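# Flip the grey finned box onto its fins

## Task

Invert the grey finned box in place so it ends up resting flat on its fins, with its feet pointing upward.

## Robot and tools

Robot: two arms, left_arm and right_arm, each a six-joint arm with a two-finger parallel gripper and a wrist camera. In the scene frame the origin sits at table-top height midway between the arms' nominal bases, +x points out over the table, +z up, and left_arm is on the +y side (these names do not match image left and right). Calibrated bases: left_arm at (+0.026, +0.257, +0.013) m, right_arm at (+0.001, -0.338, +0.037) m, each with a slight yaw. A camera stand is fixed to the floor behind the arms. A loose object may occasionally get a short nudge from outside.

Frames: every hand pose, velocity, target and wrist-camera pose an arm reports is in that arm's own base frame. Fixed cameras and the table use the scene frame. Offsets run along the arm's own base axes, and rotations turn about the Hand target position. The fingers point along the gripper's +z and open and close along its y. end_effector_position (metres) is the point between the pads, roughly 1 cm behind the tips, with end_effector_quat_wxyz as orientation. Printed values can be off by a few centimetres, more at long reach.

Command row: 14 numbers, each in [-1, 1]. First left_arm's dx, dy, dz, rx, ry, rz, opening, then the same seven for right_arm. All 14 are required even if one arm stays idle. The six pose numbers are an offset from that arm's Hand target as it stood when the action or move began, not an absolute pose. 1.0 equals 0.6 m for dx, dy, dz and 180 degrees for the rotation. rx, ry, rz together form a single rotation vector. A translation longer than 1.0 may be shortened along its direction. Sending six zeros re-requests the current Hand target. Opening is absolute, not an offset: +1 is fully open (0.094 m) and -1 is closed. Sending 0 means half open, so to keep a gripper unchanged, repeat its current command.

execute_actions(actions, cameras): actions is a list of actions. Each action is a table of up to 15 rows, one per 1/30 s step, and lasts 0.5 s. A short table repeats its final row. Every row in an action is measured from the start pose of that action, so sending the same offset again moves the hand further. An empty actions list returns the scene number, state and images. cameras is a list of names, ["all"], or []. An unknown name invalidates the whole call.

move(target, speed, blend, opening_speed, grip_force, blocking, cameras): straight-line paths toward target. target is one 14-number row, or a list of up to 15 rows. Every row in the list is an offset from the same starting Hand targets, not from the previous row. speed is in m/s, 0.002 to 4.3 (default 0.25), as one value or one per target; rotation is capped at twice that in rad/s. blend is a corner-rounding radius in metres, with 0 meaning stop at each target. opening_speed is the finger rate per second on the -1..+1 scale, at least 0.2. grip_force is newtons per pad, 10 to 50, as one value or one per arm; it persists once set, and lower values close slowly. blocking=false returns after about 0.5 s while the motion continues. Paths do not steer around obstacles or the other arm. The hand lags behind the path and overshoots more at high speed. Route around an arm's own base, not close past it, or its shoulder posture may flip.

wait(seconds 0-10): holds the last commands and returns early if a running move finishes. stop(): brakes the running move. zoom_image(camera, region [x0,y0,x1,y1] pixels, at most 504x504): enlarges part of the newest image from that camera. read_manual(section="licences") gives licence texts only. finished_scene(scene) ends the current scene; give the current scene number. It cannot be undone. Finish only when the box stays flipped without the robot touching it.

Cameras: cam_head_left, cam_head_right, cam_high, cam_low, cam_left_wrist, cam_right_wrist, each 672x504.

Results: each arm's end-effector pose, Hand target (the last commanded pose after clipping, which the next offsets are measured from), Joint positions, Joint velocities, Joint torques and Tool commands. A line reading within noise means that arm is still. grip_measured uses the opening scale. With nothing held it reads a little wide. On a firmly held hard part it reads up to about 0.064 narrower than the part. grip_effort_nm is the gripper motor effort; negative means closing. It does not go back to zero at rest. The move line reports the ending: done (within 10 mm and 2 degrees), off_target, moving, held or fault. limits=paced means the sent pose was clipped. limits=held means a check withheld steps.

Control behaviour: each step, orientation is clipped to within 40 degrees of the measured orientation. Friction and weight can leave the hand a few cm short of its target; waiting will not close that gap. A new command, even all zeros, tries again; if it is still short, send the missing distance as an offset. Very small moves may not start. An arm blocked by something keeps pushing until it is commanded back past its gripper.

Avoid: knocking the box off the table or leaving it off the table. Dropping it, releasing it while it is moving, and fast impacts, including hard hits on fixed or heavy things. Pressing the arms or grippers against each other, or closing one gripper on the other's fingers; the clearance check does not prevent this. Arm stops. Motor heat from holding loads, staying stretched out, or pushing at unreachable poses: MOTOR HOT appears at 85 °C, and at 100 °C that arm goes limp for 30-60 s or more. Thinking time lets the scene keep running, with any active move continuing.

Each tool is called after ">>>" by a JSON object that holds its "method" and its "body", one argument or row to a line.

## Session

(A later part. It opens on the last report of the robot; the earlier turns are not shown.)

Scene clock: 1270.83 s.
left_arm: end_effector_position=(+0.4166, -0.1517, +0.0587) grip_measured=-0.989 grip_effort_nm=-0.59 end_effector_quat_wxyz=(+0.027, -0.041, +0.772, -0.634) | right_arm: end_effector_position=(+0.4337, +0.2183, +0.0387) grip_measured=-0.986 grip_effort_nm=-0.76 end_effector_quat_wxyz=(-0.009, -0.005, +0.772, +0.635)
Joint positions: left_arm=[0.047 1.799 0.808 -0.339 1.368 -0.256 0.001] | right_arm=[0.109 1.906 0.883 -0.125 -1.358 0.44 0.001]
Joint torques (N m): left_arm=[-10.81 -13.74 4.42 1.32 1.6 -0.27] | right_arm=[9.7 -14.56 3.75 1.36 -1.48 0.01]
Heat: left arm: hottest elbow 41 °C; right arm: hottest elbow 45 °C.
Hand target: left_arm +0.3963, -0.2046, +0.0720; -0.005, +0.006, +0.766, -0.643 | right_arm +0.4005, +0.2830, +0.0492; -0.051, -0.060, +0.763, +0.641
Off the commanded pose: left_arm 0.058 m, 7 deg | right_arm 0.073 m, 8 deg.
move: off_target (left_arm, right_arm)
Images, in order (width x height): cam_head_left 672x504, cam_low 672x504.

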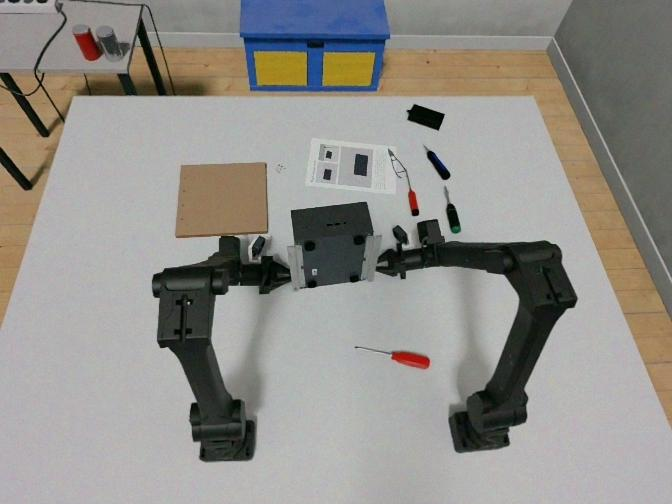

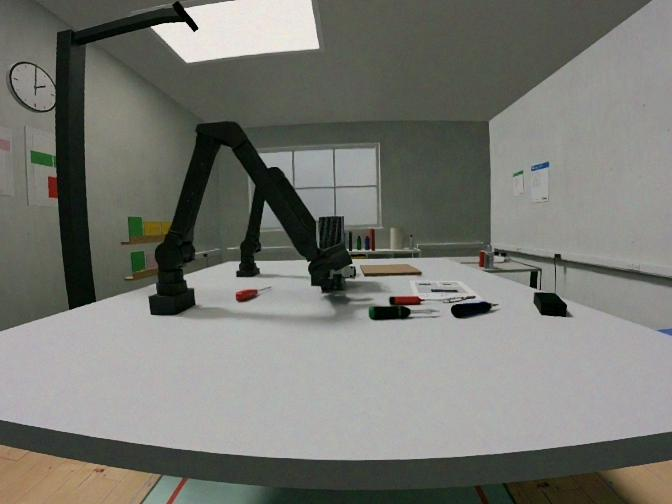

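>>> {"method": "move", "body": {
  "target": [-0.2465,0.0458,0,0,0,0.0254,-1,-0.2397,-0.048,0,0,0,-0.0153,-1],
  "speed": 0.07,
  "cameras": ["all"]
}}

>>> {"method": "zoom_image", "body": {
  "camera": "cam_low",
  "region": [230, 200, 410, 320]
}}

Scene clock: 1280.93 s.
left_arm: end_effector_position=(+0.2585, -0.1583, +0.0594) grip_measured=-0.989 grip_effort_nm=-0.59 end_effector_quat_wxyz=(+0.034, -0.058, +0.775, -0.629) | right_arm: end_effector_position=(+0.2801, +0.2191, +0.0388) grip_measured=-0.986 grip_effort_nm=-0.76 end_effector_quat_wxyz=(-0.005, +0.011, +0.775, +0.632)
Joint positions: left_arm=[0.046 1.481 0.327 -0.049 1.346 -0.399 0.001] | right_arm=[0.174 1.691 0.385 0.451 -1.301 0.756 0.001]
Joint torques (N m): left_arm=[-6.18 -7.41 3.92 1.74 2.07 -0.28] | right_arm=[7.94 -9.23 2.82 2.11 -1.78 0.04]
Heat: left arm: hottest elbow 40 °C; right arm: hottest elbow 44 °C.
Hand target: left_arm +0.2485, -0.1771, +0.0719; +0.021, -0.024, +0.766, -0.642 | right_arm +0.2567, +0.2542, +0.0493; -0.036, -0.042, +0.765, +0.642
Off the commanded pose: left_arm 0.025 m, 5 deg | right_arm 0.043 m, 7 deg.
move: off_target (left_arm, right_arm)

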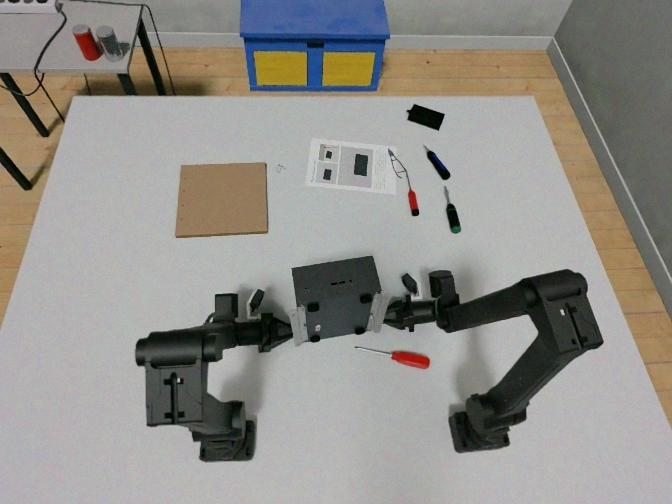

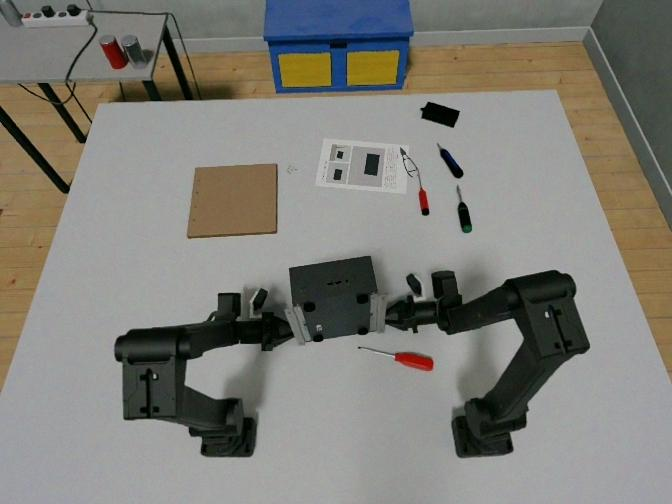

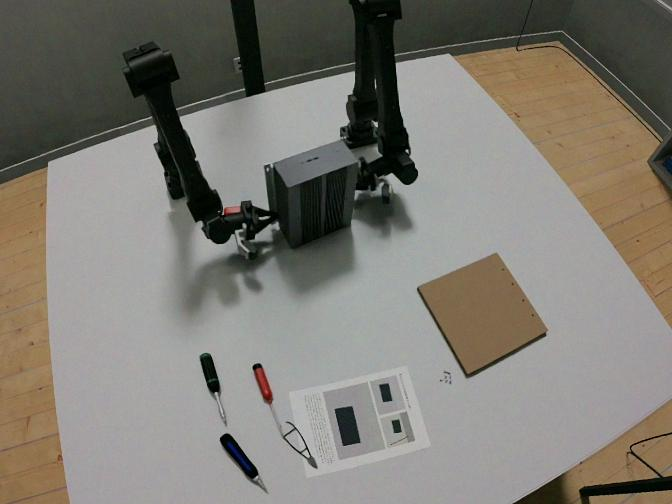

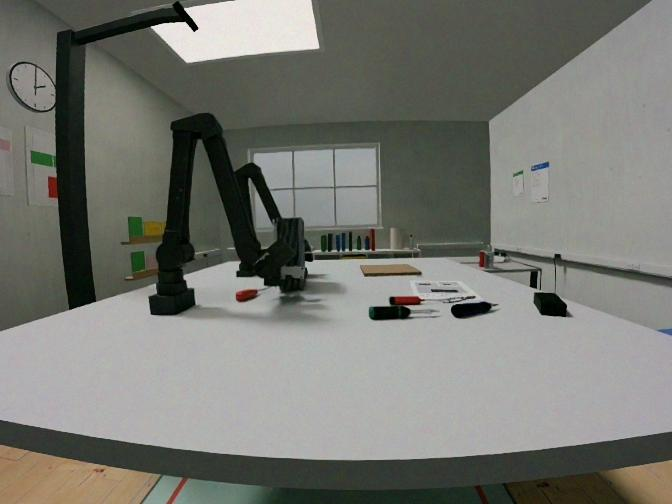

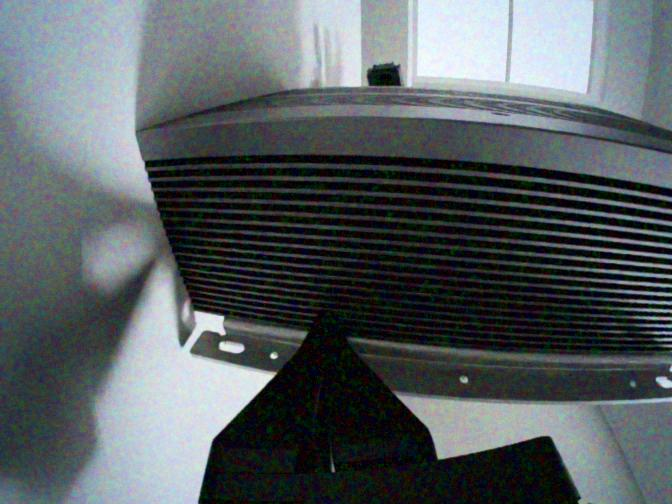

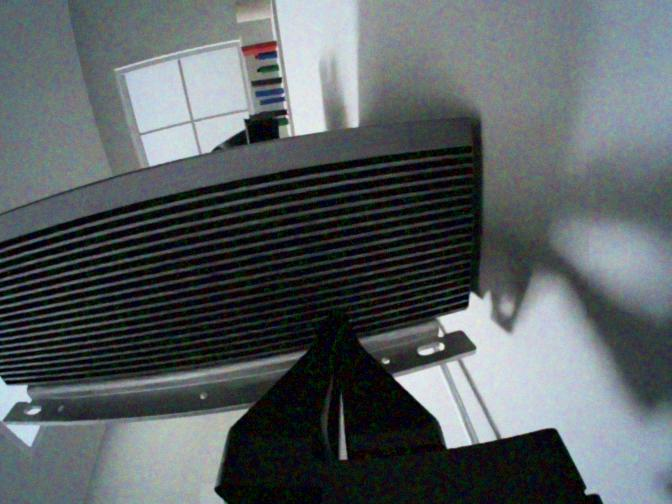

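Scaled by 2.800.

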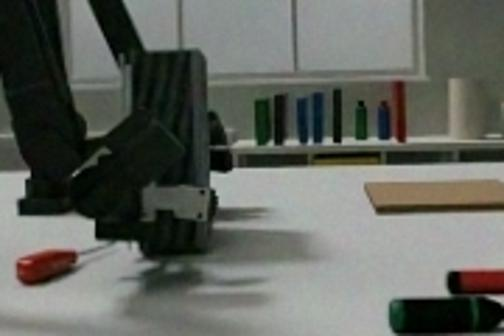

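>>> {"method": "move", "body": {
  "target": [
    [0.0083,0.1317,0,0,0,0.0086,-1,0.025,-0.1417,0,0,0,-0.0286,-1],
    [0.0908,0.1317,0.2417,0,0,0.0086,-1,0.1172,-0.1417,0.2417,0,0,-0.0286,-1],
    [0.0908,0.0635,0.2417,0,0,0.0086,-1,0.1172,-0.071,0.2417,0,0,-0.0286,-1]
  ],
  "speed": [0.1,0.2,0.12],
  "blend": [0.01,0.02,0],
  "cameras": ["cam_head_left","cam_low","cam_left_wrist","cam_right_wrist"]
}}

>>> {"method": "zoom_image", "body": {
  "camera": "cam_low",
  "region": [230, 200, 410, 320]
}}

Scene clock: 1316.50 s.
left_arm: end_effector_position=(+0.3059, -0.1360, +0.2148) grip_measured=-0.989 grip_effort_nm=-0.59 end_effector_quat_wxyz=(+0.028, -0.038, +0.764, -0.643) | right_arm: end_effector_position=(+0.3238, +0.2064, +0.1893) grip_measured=-0.986 grip_effort_nm=-0.76 end_effector_quat_wxyz=(-0.011, +0.002, +0.766, +0.643)
Joint positions: left_arm=[0.121 1.27 0.735 -1.189 1.397 0.149 0.001] | right_arm=[0.108 1.304 0.661 -0.435 -1.373 0.52 0.001]
Joint torques (N m): left_arm=[-1.49 -7.12 6.89 0.79 0.69 -0.25] | right_arm=[0.79 -7.36 7.83 1.74 -0.51 -0.01]
Heat: left arm: hottest wrist yaw 40 °C; right arm: hottest elbow 40 °C.
Hand target: left_arm +0.3030, -0.1389, +0.2170; +0.029, -0.035, +0.765, -0.642 | right_arm +0.3271, +0.2116, +0.1943; -0.007, -0.008, +0.766, +0.643
Off the commanded pose: left_arm 0.005 m, 1 deg | right_arm 0.008 m, 1 deg.
move: done
Images, in order (width x height): cam_head_left 672x504, cam_low 672x504, cam_left_wrist 672x504, cam_right_wrist 672x504.

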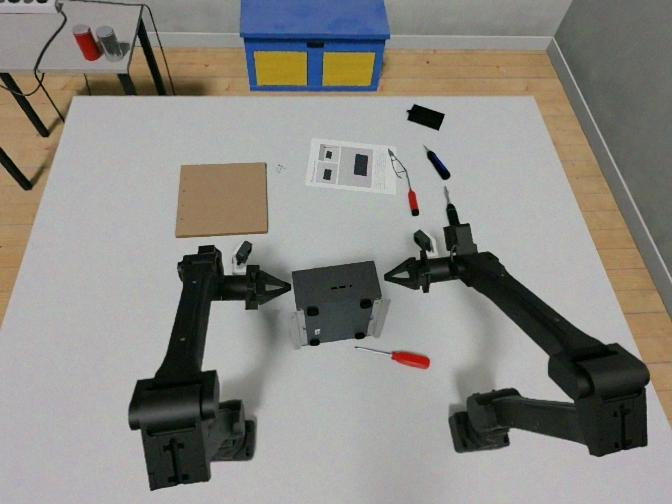

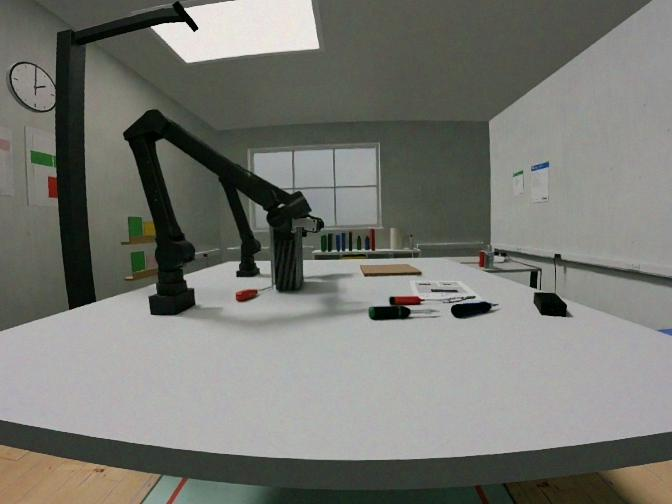

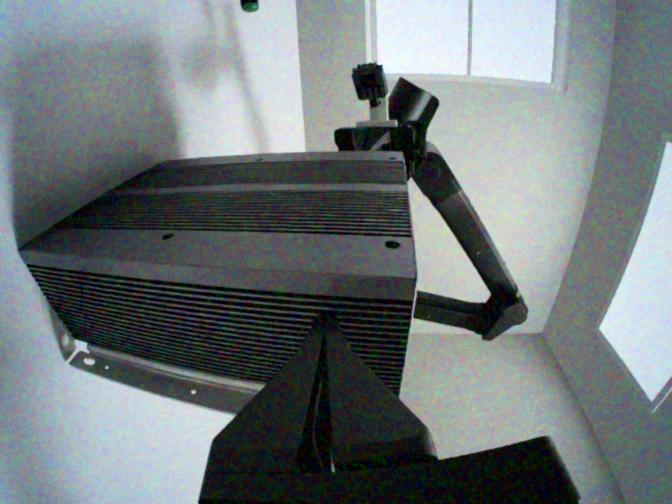

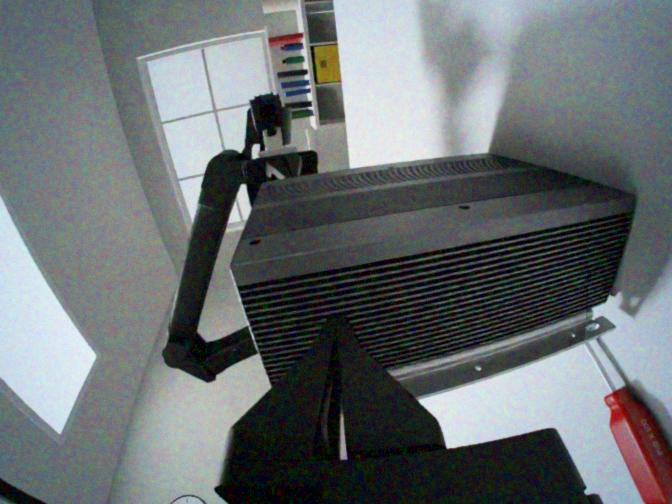

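Scaled by 2.800.

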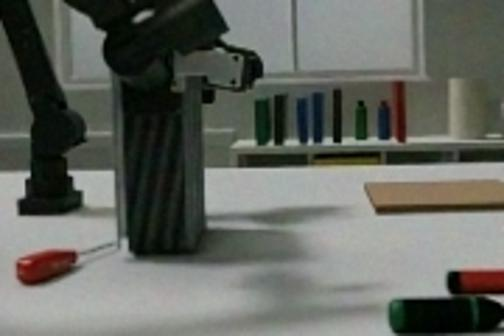

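>>> {"method": "move", "body": {
  "target": [
    [-0.045,0,0,0,0,0,-1,-0.03,0,0,0,0,0,-1],
    [-0.0892,-0.0842,0,0,0,-0.05,-1,-0.1073,0.0952,0,0,0,0.0551,-1]
  ],
  "speed": [0.1,0.04],
  "cameras": ["cam_head_left","cam_low","cam_left_wrist","cam_right_wrist"]
}}

>>> {"method": "zoom_image", "body": {
  "camera": "cam_low",
  "region": [230, 200, 410, 320]
}}

Scene clock: 1362.73 s.
left_arm: end_effector_position=(+0.2704, -0.1494, +0.2159) grip_measured=-0.989 grip_effort_nm=-0.59 end_effector_quat_wxyz=(+0.019, -0.021, +0.769, -0.638) | right_arm: end_effector_position=(+0.2899, +0.2275, +0.1896) grip_measured=-0.986 grip_effort_nm=-0.76 end_effector_quat_wxyz=(-0.026, -0.022, +0.768, +0.639)
Joint positions: left_arm=[0.084 1.173 0.668 -1.208 1.383 0.146 0.001] | right_arm=[0.188 1.232 0.597 -0.371 -1.354 0.588 0.001]
Joint torques (N m): left_arm=[-11.58 -5.19 6.79 0.47 1.19 -0.12] | right_arm=[9.47 -5.42 7.2 1.69 -0.99 -0.01]
Heat: left arm: hottest elbow 39 °C; right arm: hottest elbow 41 °C.
Hand target: left_arm +0.2494, -0.1895, +0.2169; -0.021, +0.026, +0.766, -0.642 | right_arm +0.2627, +0.2687, +0.1943; -0.062, -0.074, +0.762, +0.640
Off the commanded pose: left_arm 0.045 m, 7 deg | right_arm 0.050 m, 7 deg.
move: off_target (left_arm, right_arm)
Images, in order (width x height): cam_head_left 672x504, cam_low 672x504, cam_left_wrist 672x504, cam_right_wrist 672x504.

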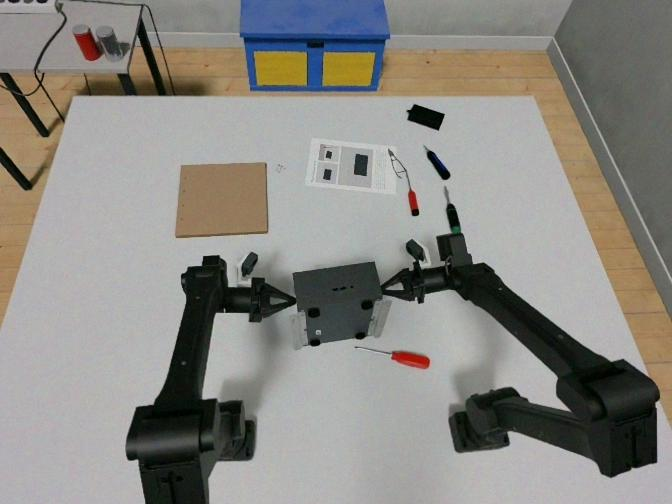

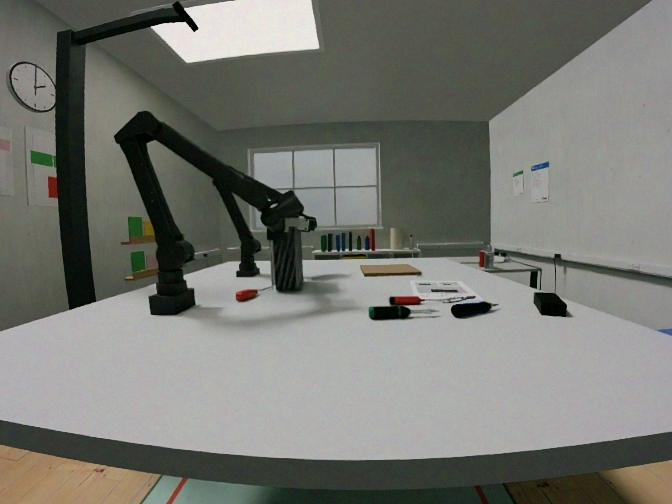

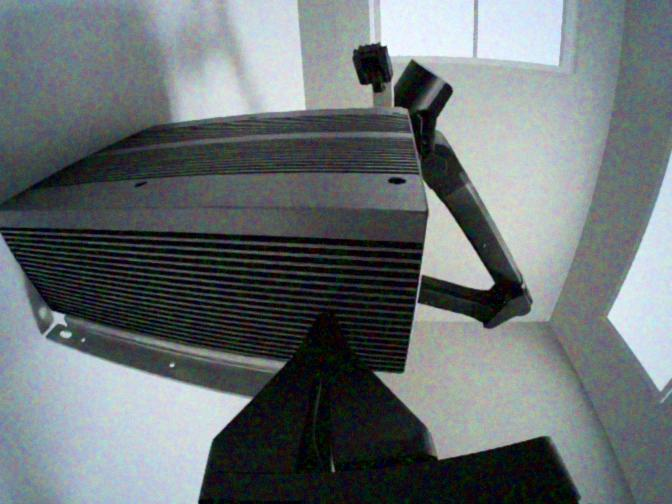

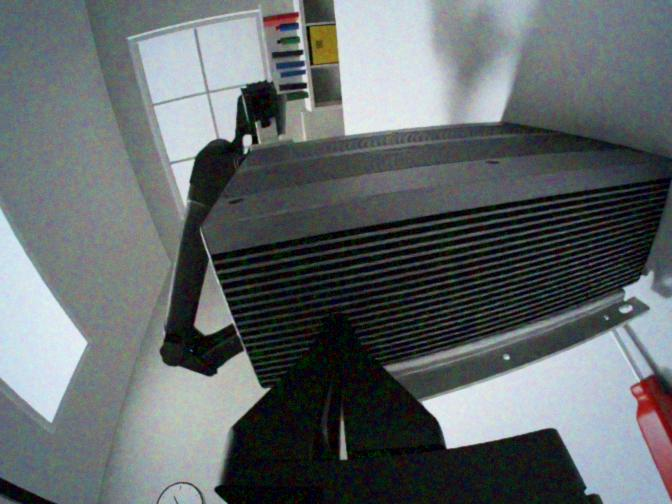

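Scaled by 2.800.

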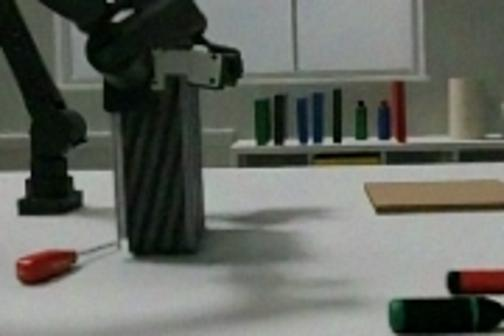

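>>> {"method": "move", "body": {
  "target": [0.1185,-0.0162,0.01,0,0,-0.0105,-1,0.1087,0.0517,0.0083,0,0,0.0102,-1],
  "speed": 0.06,
  "cameras": ["cam_head_left","cam_low","cam_left_wrist","cam_right_wrist"]
}}

>>> {"method": "zoom_image", "body": {
  "camera": "cam_low",
  "region": [230, 200, 410, 320]
}}

Scene clock: 1386.83 s.
left_arm: end_effector_position=(+0.3264, -0.1461, +0.2204) grip_measured=-0.989 grip_effort_nm=-0.59 end_effector_quat_wxyz=(+0.009, -0.020, +0.771, -0.636) | right_arm: end_effector_position=(+0.3446, +0.2299, +0.1891) grip_measured=-0.986 grip_effort_nm=-0.76 end_effector_quat_wxyz=(-0.032, -0.009, +0.769, +0.639)
Joint positions: left_arm=[0.078 1.343 0.826 -1.247 1.376 0.185 0.001] | right_arm=[0.166 1.385 0.738 -0.409 -1.36 0.562 0.001]
Joint torques (N m): left_arm=[-13.04 -4.42 9.69 0.25 1.45 0.04] | right_arm=[12.86 -5.95 10.85 1.17 -1.12 -0.21]
Heat: left arm: hottest elbow 39 °C; right arm: hottest elbow 42 °C.
Hand target: left_arm +0.3206, -0.1991, +0.2230; -0.032, +0.038, +0.765, -0.642 | right_arm +0.3278, +0.2997, +0.1992; -0.073, -0.086, +0.761, +0.639
Off the commanded pose: left_arm 0.053 m, 8 deg | right_arm 0.072 m, 10 deg.
move: off_target (left_arm, right_arm)
Images, in order (width x height): cam_head_left 672x504, cam_low 672x504, cam_left_wrist 672x504, cam_right_wrist 672x504.

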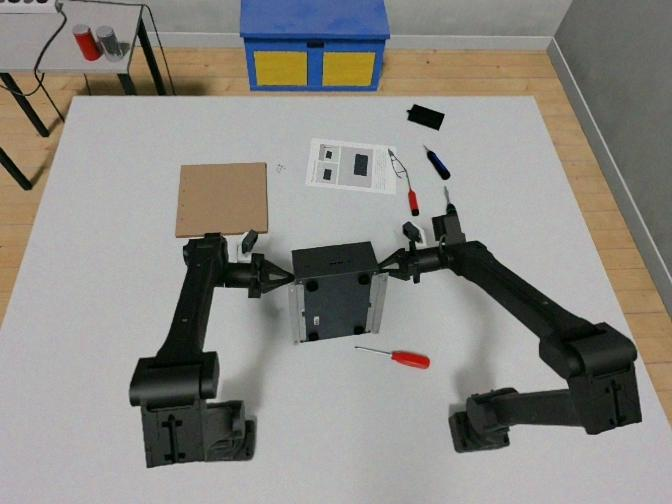

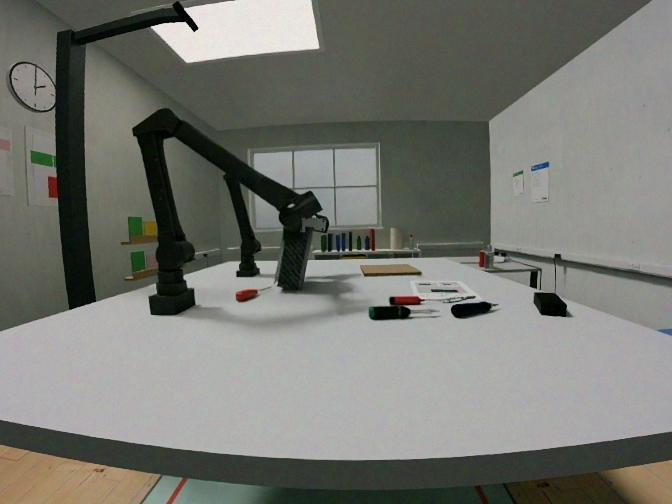

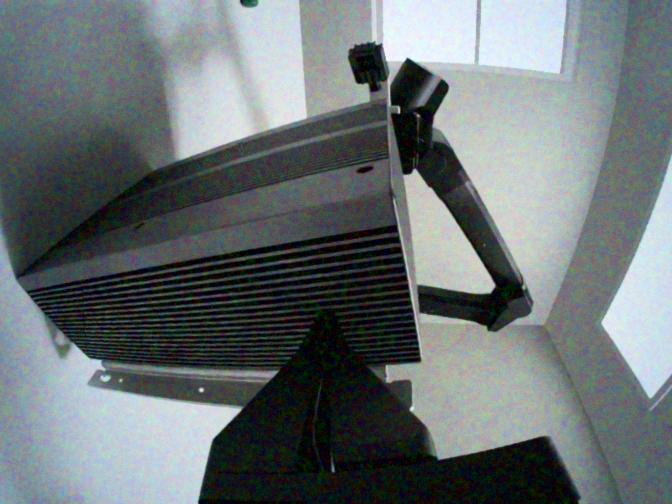

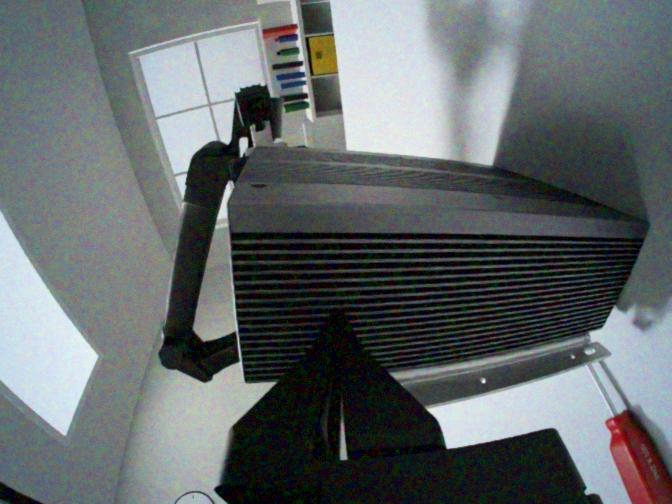

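Scaled by 2.800.

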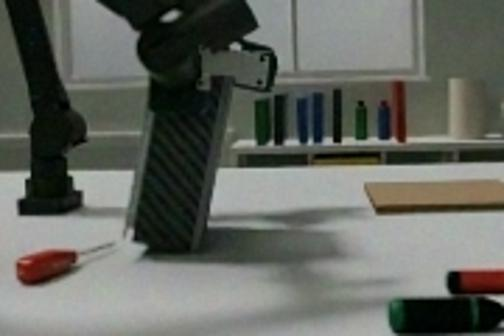

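>>> {"method": "move", "body": {
  "target": [0.1117,-0.026,0.005,0,0,-0.0114,-1,0.0997,0.059,0.0067,0,0,0.0111,-1],
  "speed": 0.05,
  "cameras": ["cam_head_left","cam_low","cam_left_wrist","cam_right_wrist"]
}}

>>> {"method": "zoom_image", "body": {
  "camera": "cam_low",
  "region": [230, 200, 410, 320]
}}

Scene clock: 1395.47 s.
left_arm: end_effector_position=(+0.3945, -0.1370, +0.2096) grip_measured=-0.989 grip_effort_nm=-0.59 end_effector_quat_wxyz=(-0.004, -0.023, +0.778, -0.628) | right_arm: end_effector_position=(+0.4128, +0.2367, +0.1818) grip_measured=-0.986 grip_effort_nm=-0.76 end_effector_quat_wxyz=(-0.037, +0.000, +0.775, +0.631)
Joint positions: left_arm=[0.086 1.552 1.022 -1.319 1.35 0.249 0.001] | right_arm=[0.157 1.567 0.934 -0.494 -1.346 0.513 0.001]
Joint torques (N m): left_arm=[-15.56 -9.35 10.41 -0.51 2.41 0.09] | right_arm=[15.56 -9.7 11.56 1.25 -2.12 -0.2]
Heat: left arm: hottest elbow 40 °C; right arm: hottest elbow 43 °C.
Hand target: left_arm +0.3876, -0.2148, +0.2260; -0.043, +0.052, +0.764, -0.641 | right_arm +0.3877, +0.3352, +0.2033; -0.084, -0.099, +0.759, +0.638
Off the commanded pose: left_arm 0.080 m, 10 deg | right_arm 0.104 m, 13 deg.
move: off_target (left_arm, right_arm)
Images, in order (width x height): cam_head_left 672x504, cam_low 672x504, cam_left_wrist 672x504, cam_right_wrist 672x504.

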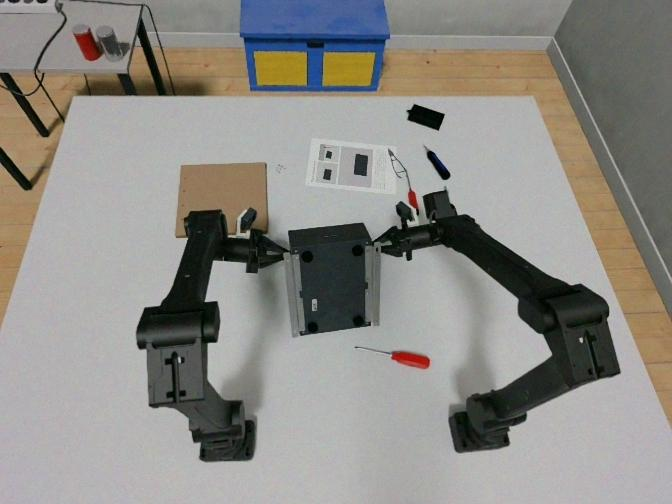

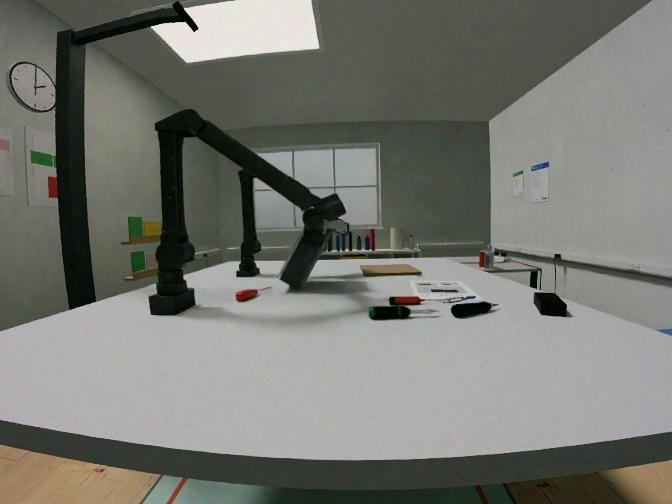

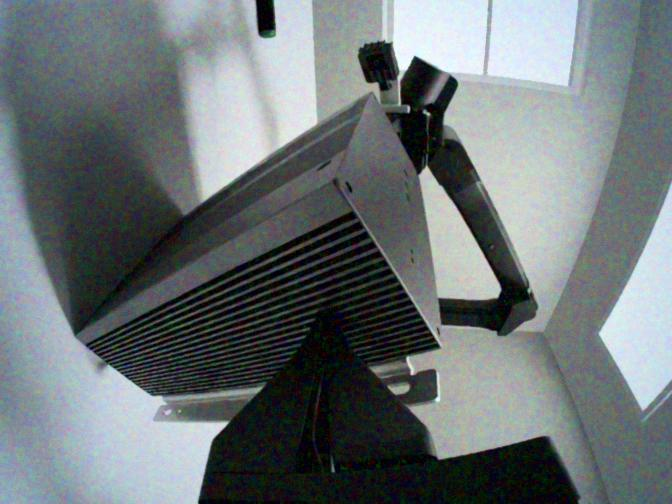

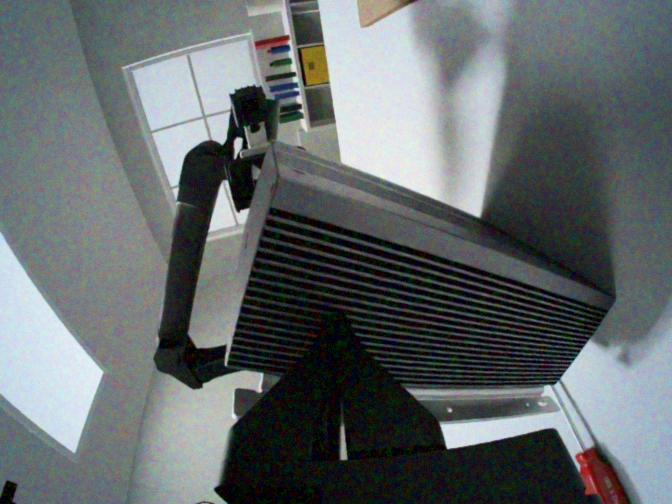

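Scaled by 2.800.

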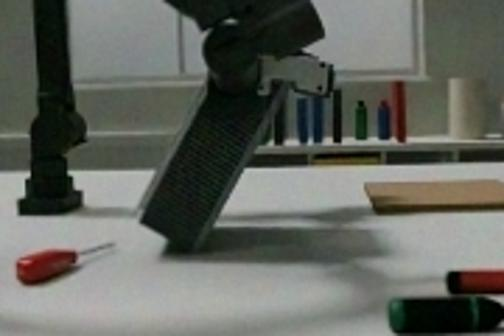

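>>> {"method": "move", "body": {
  "target": [0.0937,-0.0277,-0.0675,0,0,-0.0096,-1,0.0812,0.055,-0.065,0,0,0.0095,-1],
  "speed": 0.05,
  "cameras": ["cam_head_left","cam_low","cam_left_wrist","cam_right_wrist"]
}}

>>> {"method": "zoom_image", "body": {
  "camera": "cam_low",
  "region": [230, 200, 410, 320]
}}

Scene clock: 1405.90 s.
left_arm: end_effector_position=(+0.4521, -0.1279, +0.1635) grip_measured=-0.989 grip_effort_nm=-0.59 end_effector_quat_wxyz=(-0.014, -0.024, +0.779, -0.626) | right_arm: end_effector_position=(+0.4730, +0.2429, +0.1399) grip_measured=-0.986 grip_effort_nm=-0.76 end_effector_quat_wxyz=(-0.043, +0.001, +0.777, +0.628)
Joint positions: left_arm=[0.094 1.776 1.17 -1.334 1.337 0.325 0.001] | right_arm=[0.151 1.78 1.094 -0.508 -1.346 0.456 0.001]
Joint torques (N m): left_arm=[-17.96 -13.57 9.52 -0.39 2.82 0.09] | right_arm=[17.49 -14.39 10.06 1.65 -2.39 -0.19]
Heat: left arm: hottest elbow 41 °C; right arm: hottest elbow 44 °C.
Hand target: left_arm +0.4439, -0.2314, +0.1854; -0.053, +0.064, +0.763, -0.641 | right_arm +0.4365, +0.3680, +0.1642; -0.093, -0.110, +0.758, +0.636
Off the commanded pose: left_arm 0.106 m, 11 deg | right_arm 0.133 m, 14 deg.
move: off_target (left_arm, right_arm)
Images, in order (width x height): cam_head_left 672x504, cam_low 672x504, cam_left_wrist 672x504, cam_right_wrist 672x504.

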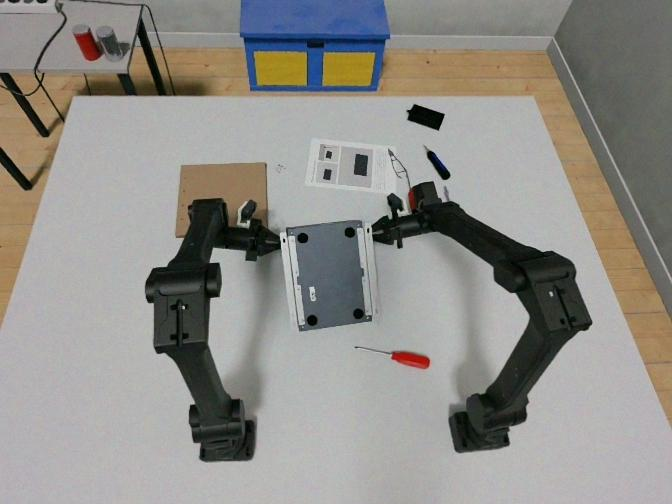

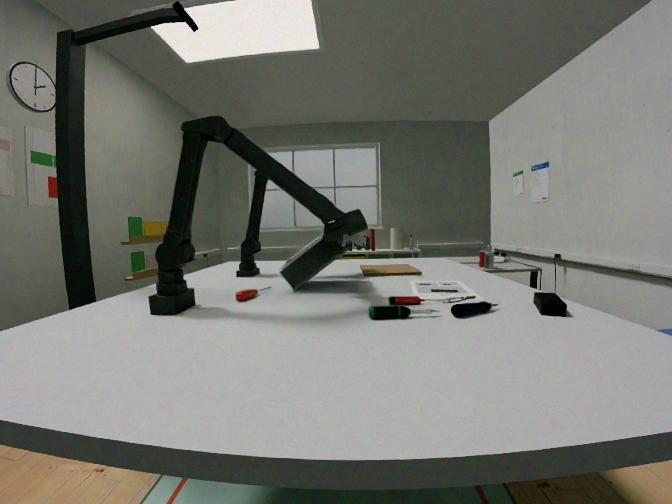

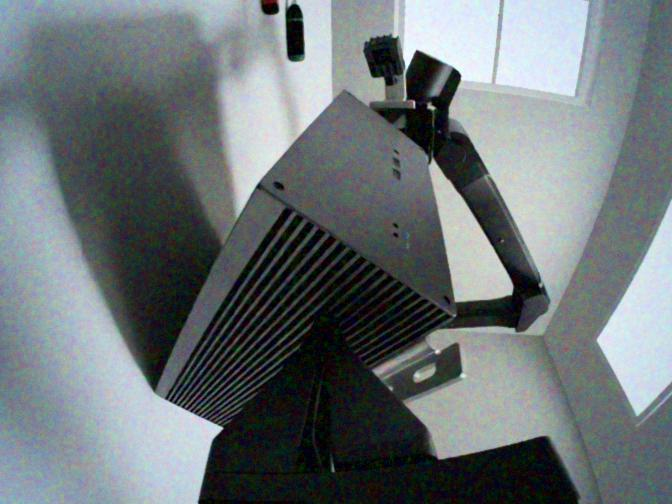

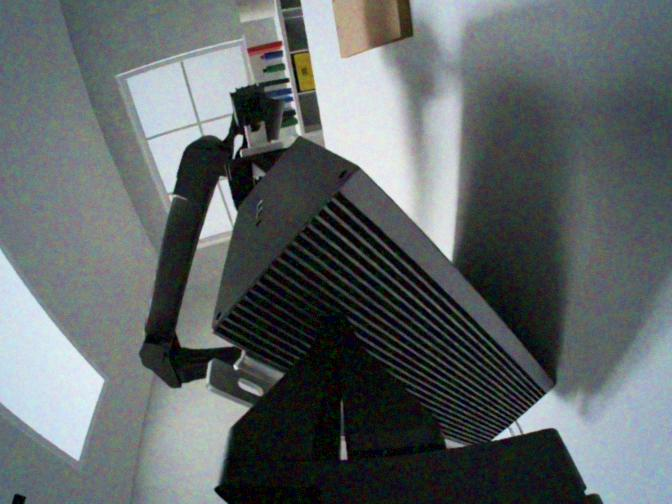

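Scaled by 2.800.

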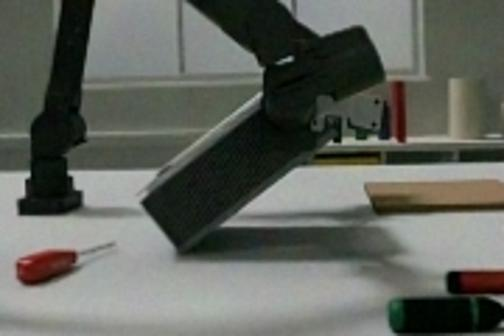

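>>> {"method": "move", "body": {
  "target": [0.0505,-0.0193,-0.0742,0,0,-0.006,-1,0.045,0.0307,-0.0755,0,0,0.0048,-1],
  "speed": 0.05,
  "cameras": ["cam_head_left","cam_low","cam_left_wrist","cam_right_wrist"]
}}

>>> {"method": "zoom_image", "body": {
  "camera": "cam_low",
  "region": [230, 200, 410, 320]
}}

Scene clock: 1414.97 s.
left_arm: end_effector_position=(+0.4695, -0.1254, +0.1024) grip_measured=-0.989 grip_effort_nm=-0.59 end_effector_quat_wxyz=(-0.031, -0.023, +0.783, -0.621) | right_arm: end_effector_position=(+0.4905, +0.2455, +0.0849) grip_measured=-0.986 grip_effort_nm=-0.76 end_effector_quat_wxyz=(-0.056, +0.007, +0.779, +0.624)
Joint positions: left_arm=[0.094 1.935 1.214 -1.303 1.316 0.386 0.001] | right_arm=[0.151 1.924 1.14 -0.475 -1.344 0.418 0.001]
Joint torques (N m): left_arm=[-19.31 -16.44 10.55 -0.43 3.68 -0.15] | right_arm=[18.84 -16.03 11.21 2.04 -2.7 -0.07]
Heat: left arm: hottest wrist yaw 42 °C; right arm: hottest elbow 46 °C.
Hand target: left_arm +0.4742, -0.2430, +0.1411; -0.059, +0.071, +0.763, -0.640 | right_arm +0.4636, +0.3864, +0.1190; -0.098, -0.116, +0.757, +0.636
Off the commanded pose: left_arm 0.124 m, 12 deg | right_arm 0.147 m, 15 deg.
move: off_target (left_arm, right_arm)
Images, in order (width x height): cam_head_left 672x504, cam_low 672x504, cam_left_wrist 672x504, cam_right_wrist 672x504.

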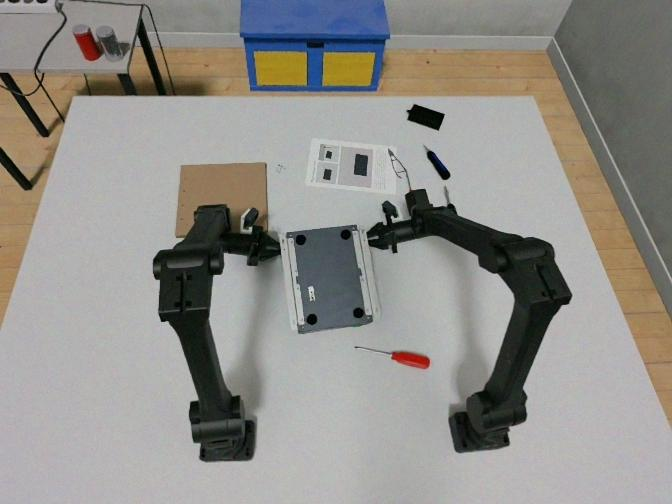

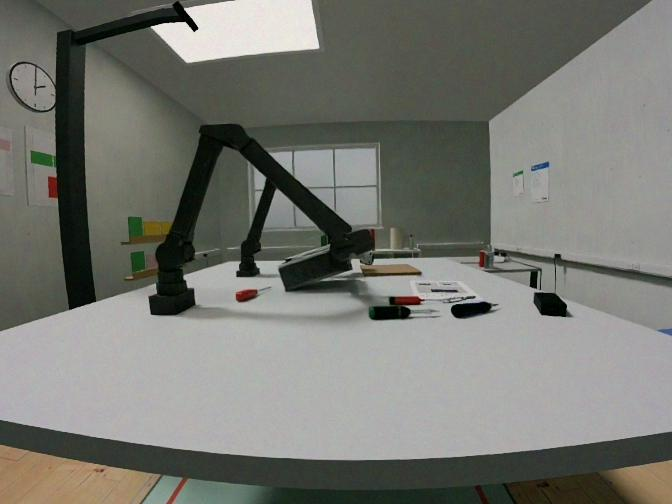

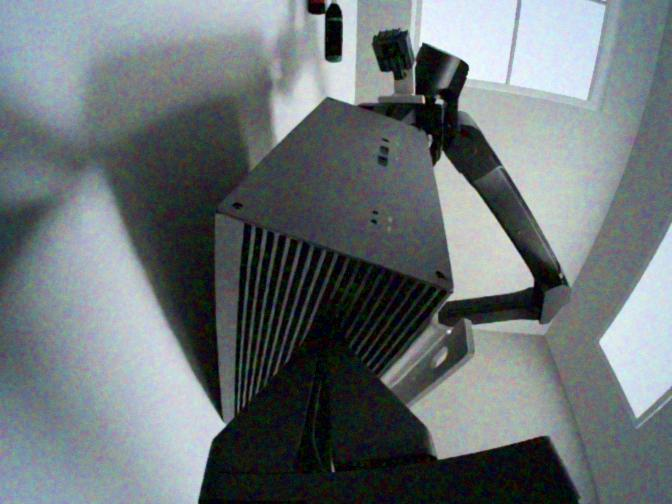

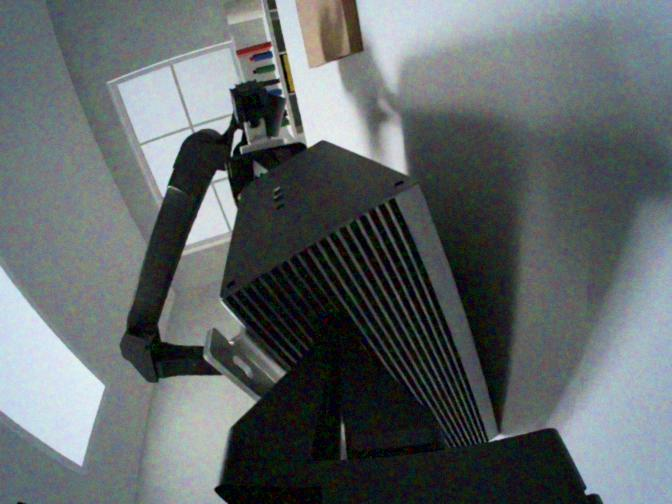

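Scaled by 2.800.

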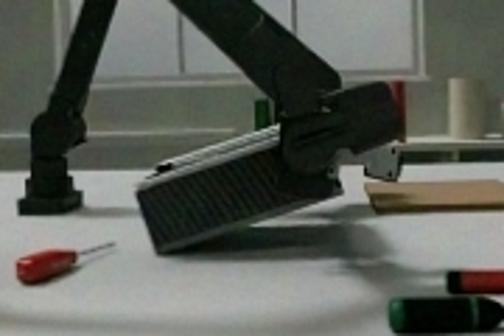

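>>> {"method": "move", "body": {
  "target": [
    [0.018,-0.004,-0.075,0,0,-0.0016,-1,0.016,0.008,-0.075,0,0,0.0016,-1],
    [0.0345,-0.0075,-0.14,0,0,-0.0016,-1,0.031,0.0158,-0.14,0,0,0.0016,-1]
  ],
  "speed": [0.05,0.03],
  "blend": [0.01,0],
  "cameras": ["cam_head_left","cam_low","cam_left_wrist","cam_right_wrist"]
}}

>>> {"method": "zoom_image", "body": {
  "camera": "cam_low",
  "region": [230, 200, 410, 320]
}}

Scene clock: 1426.10 s.
left_arm: end_effector_position=(+0.4824, -0.1241, +0.0384) grip_measured=-0.989 grip_effort_nm=-0.59 end_effector_quat_wxyz=(-0.029, -0.021, +0.782, -0.623) | right_arm: end_effector_position=(+0.5083, +0.2491, +0.0257) grip_measured=-0.986 grip_effort_nm=-0.75 end_effector_quat_wxyz=(-0.049, -0.005, +0.771, +0.635)
Joint positions: left_arm=[0.094 2.081 1.24 -1.192 1.319 0.4 0.001] | right_arm=[0.151 2.082 1.184 -0.339 -1.368 0.411 0.001]
Joint torques (N m): left_arm=[-19.96 -15.15 10.3 0.53 3.56 -0.19] | right_arm=[18.14 -14.39 10.28 2.18 -1.51 0.03]
Heat: left arm: hottest wrist yaw 51 °C; right arm: hottest elbow 48 °C.
Hand target: left_arm +0.4947, -0.2475, +0.0570; -0.061, +0.073, +0.763, -0.640 | right_arm +0.4821, +0.3959, +0.0349; -0.100, -0.118, +0.757, +0.635
Off the commanded pose: left_arm 0.125 m, 12 deg | right_arm 0.149 m, 14 deg.
move: off_target (left_arm, right_arm)
Images, in order (width x height): cam_head_left 672x504, cam_low 672x504, cam_left_wrist 672x504, cam_right_wrist 672x504.

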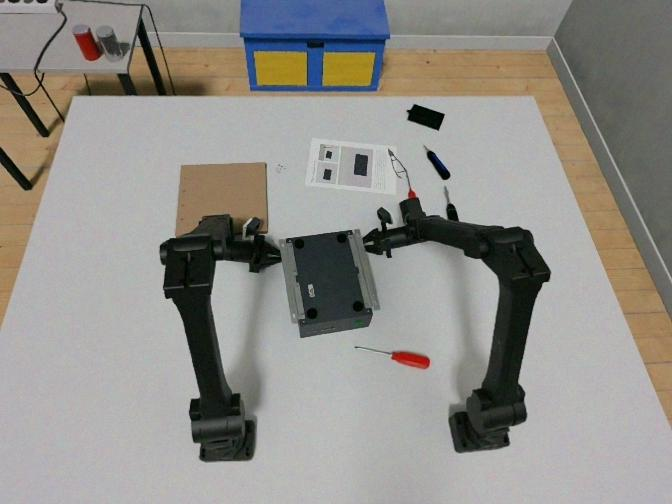

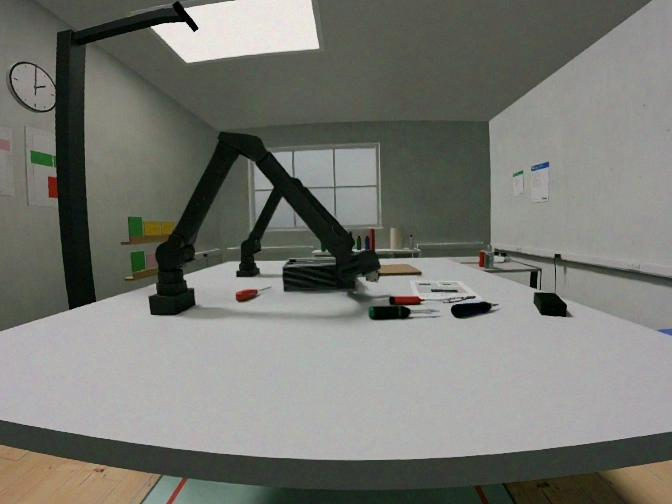

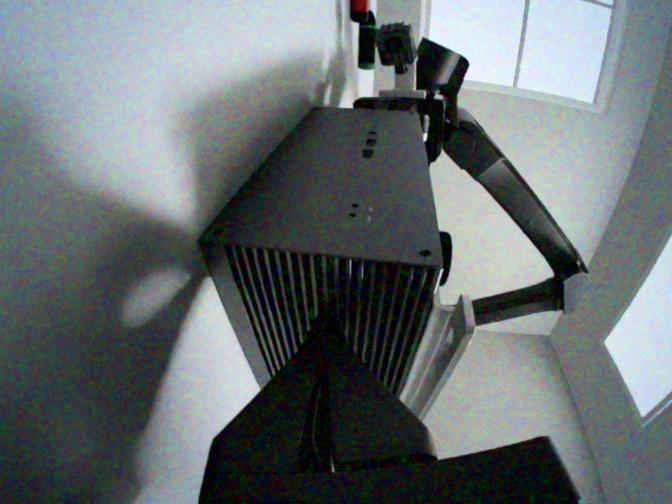

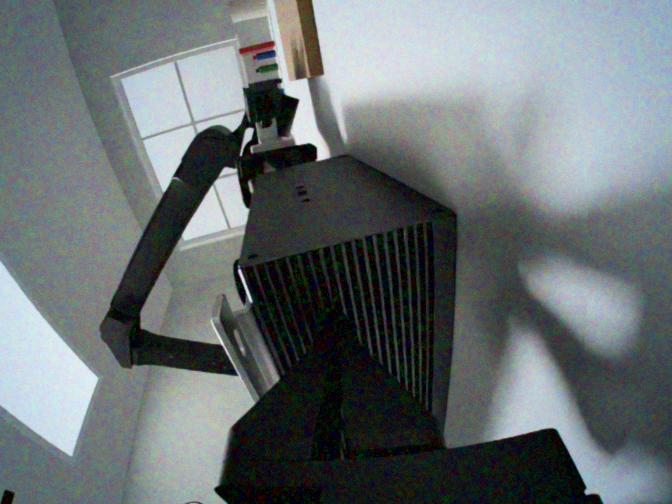

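Scaled by 2.800.

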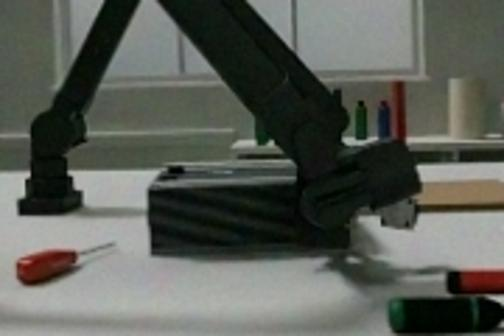

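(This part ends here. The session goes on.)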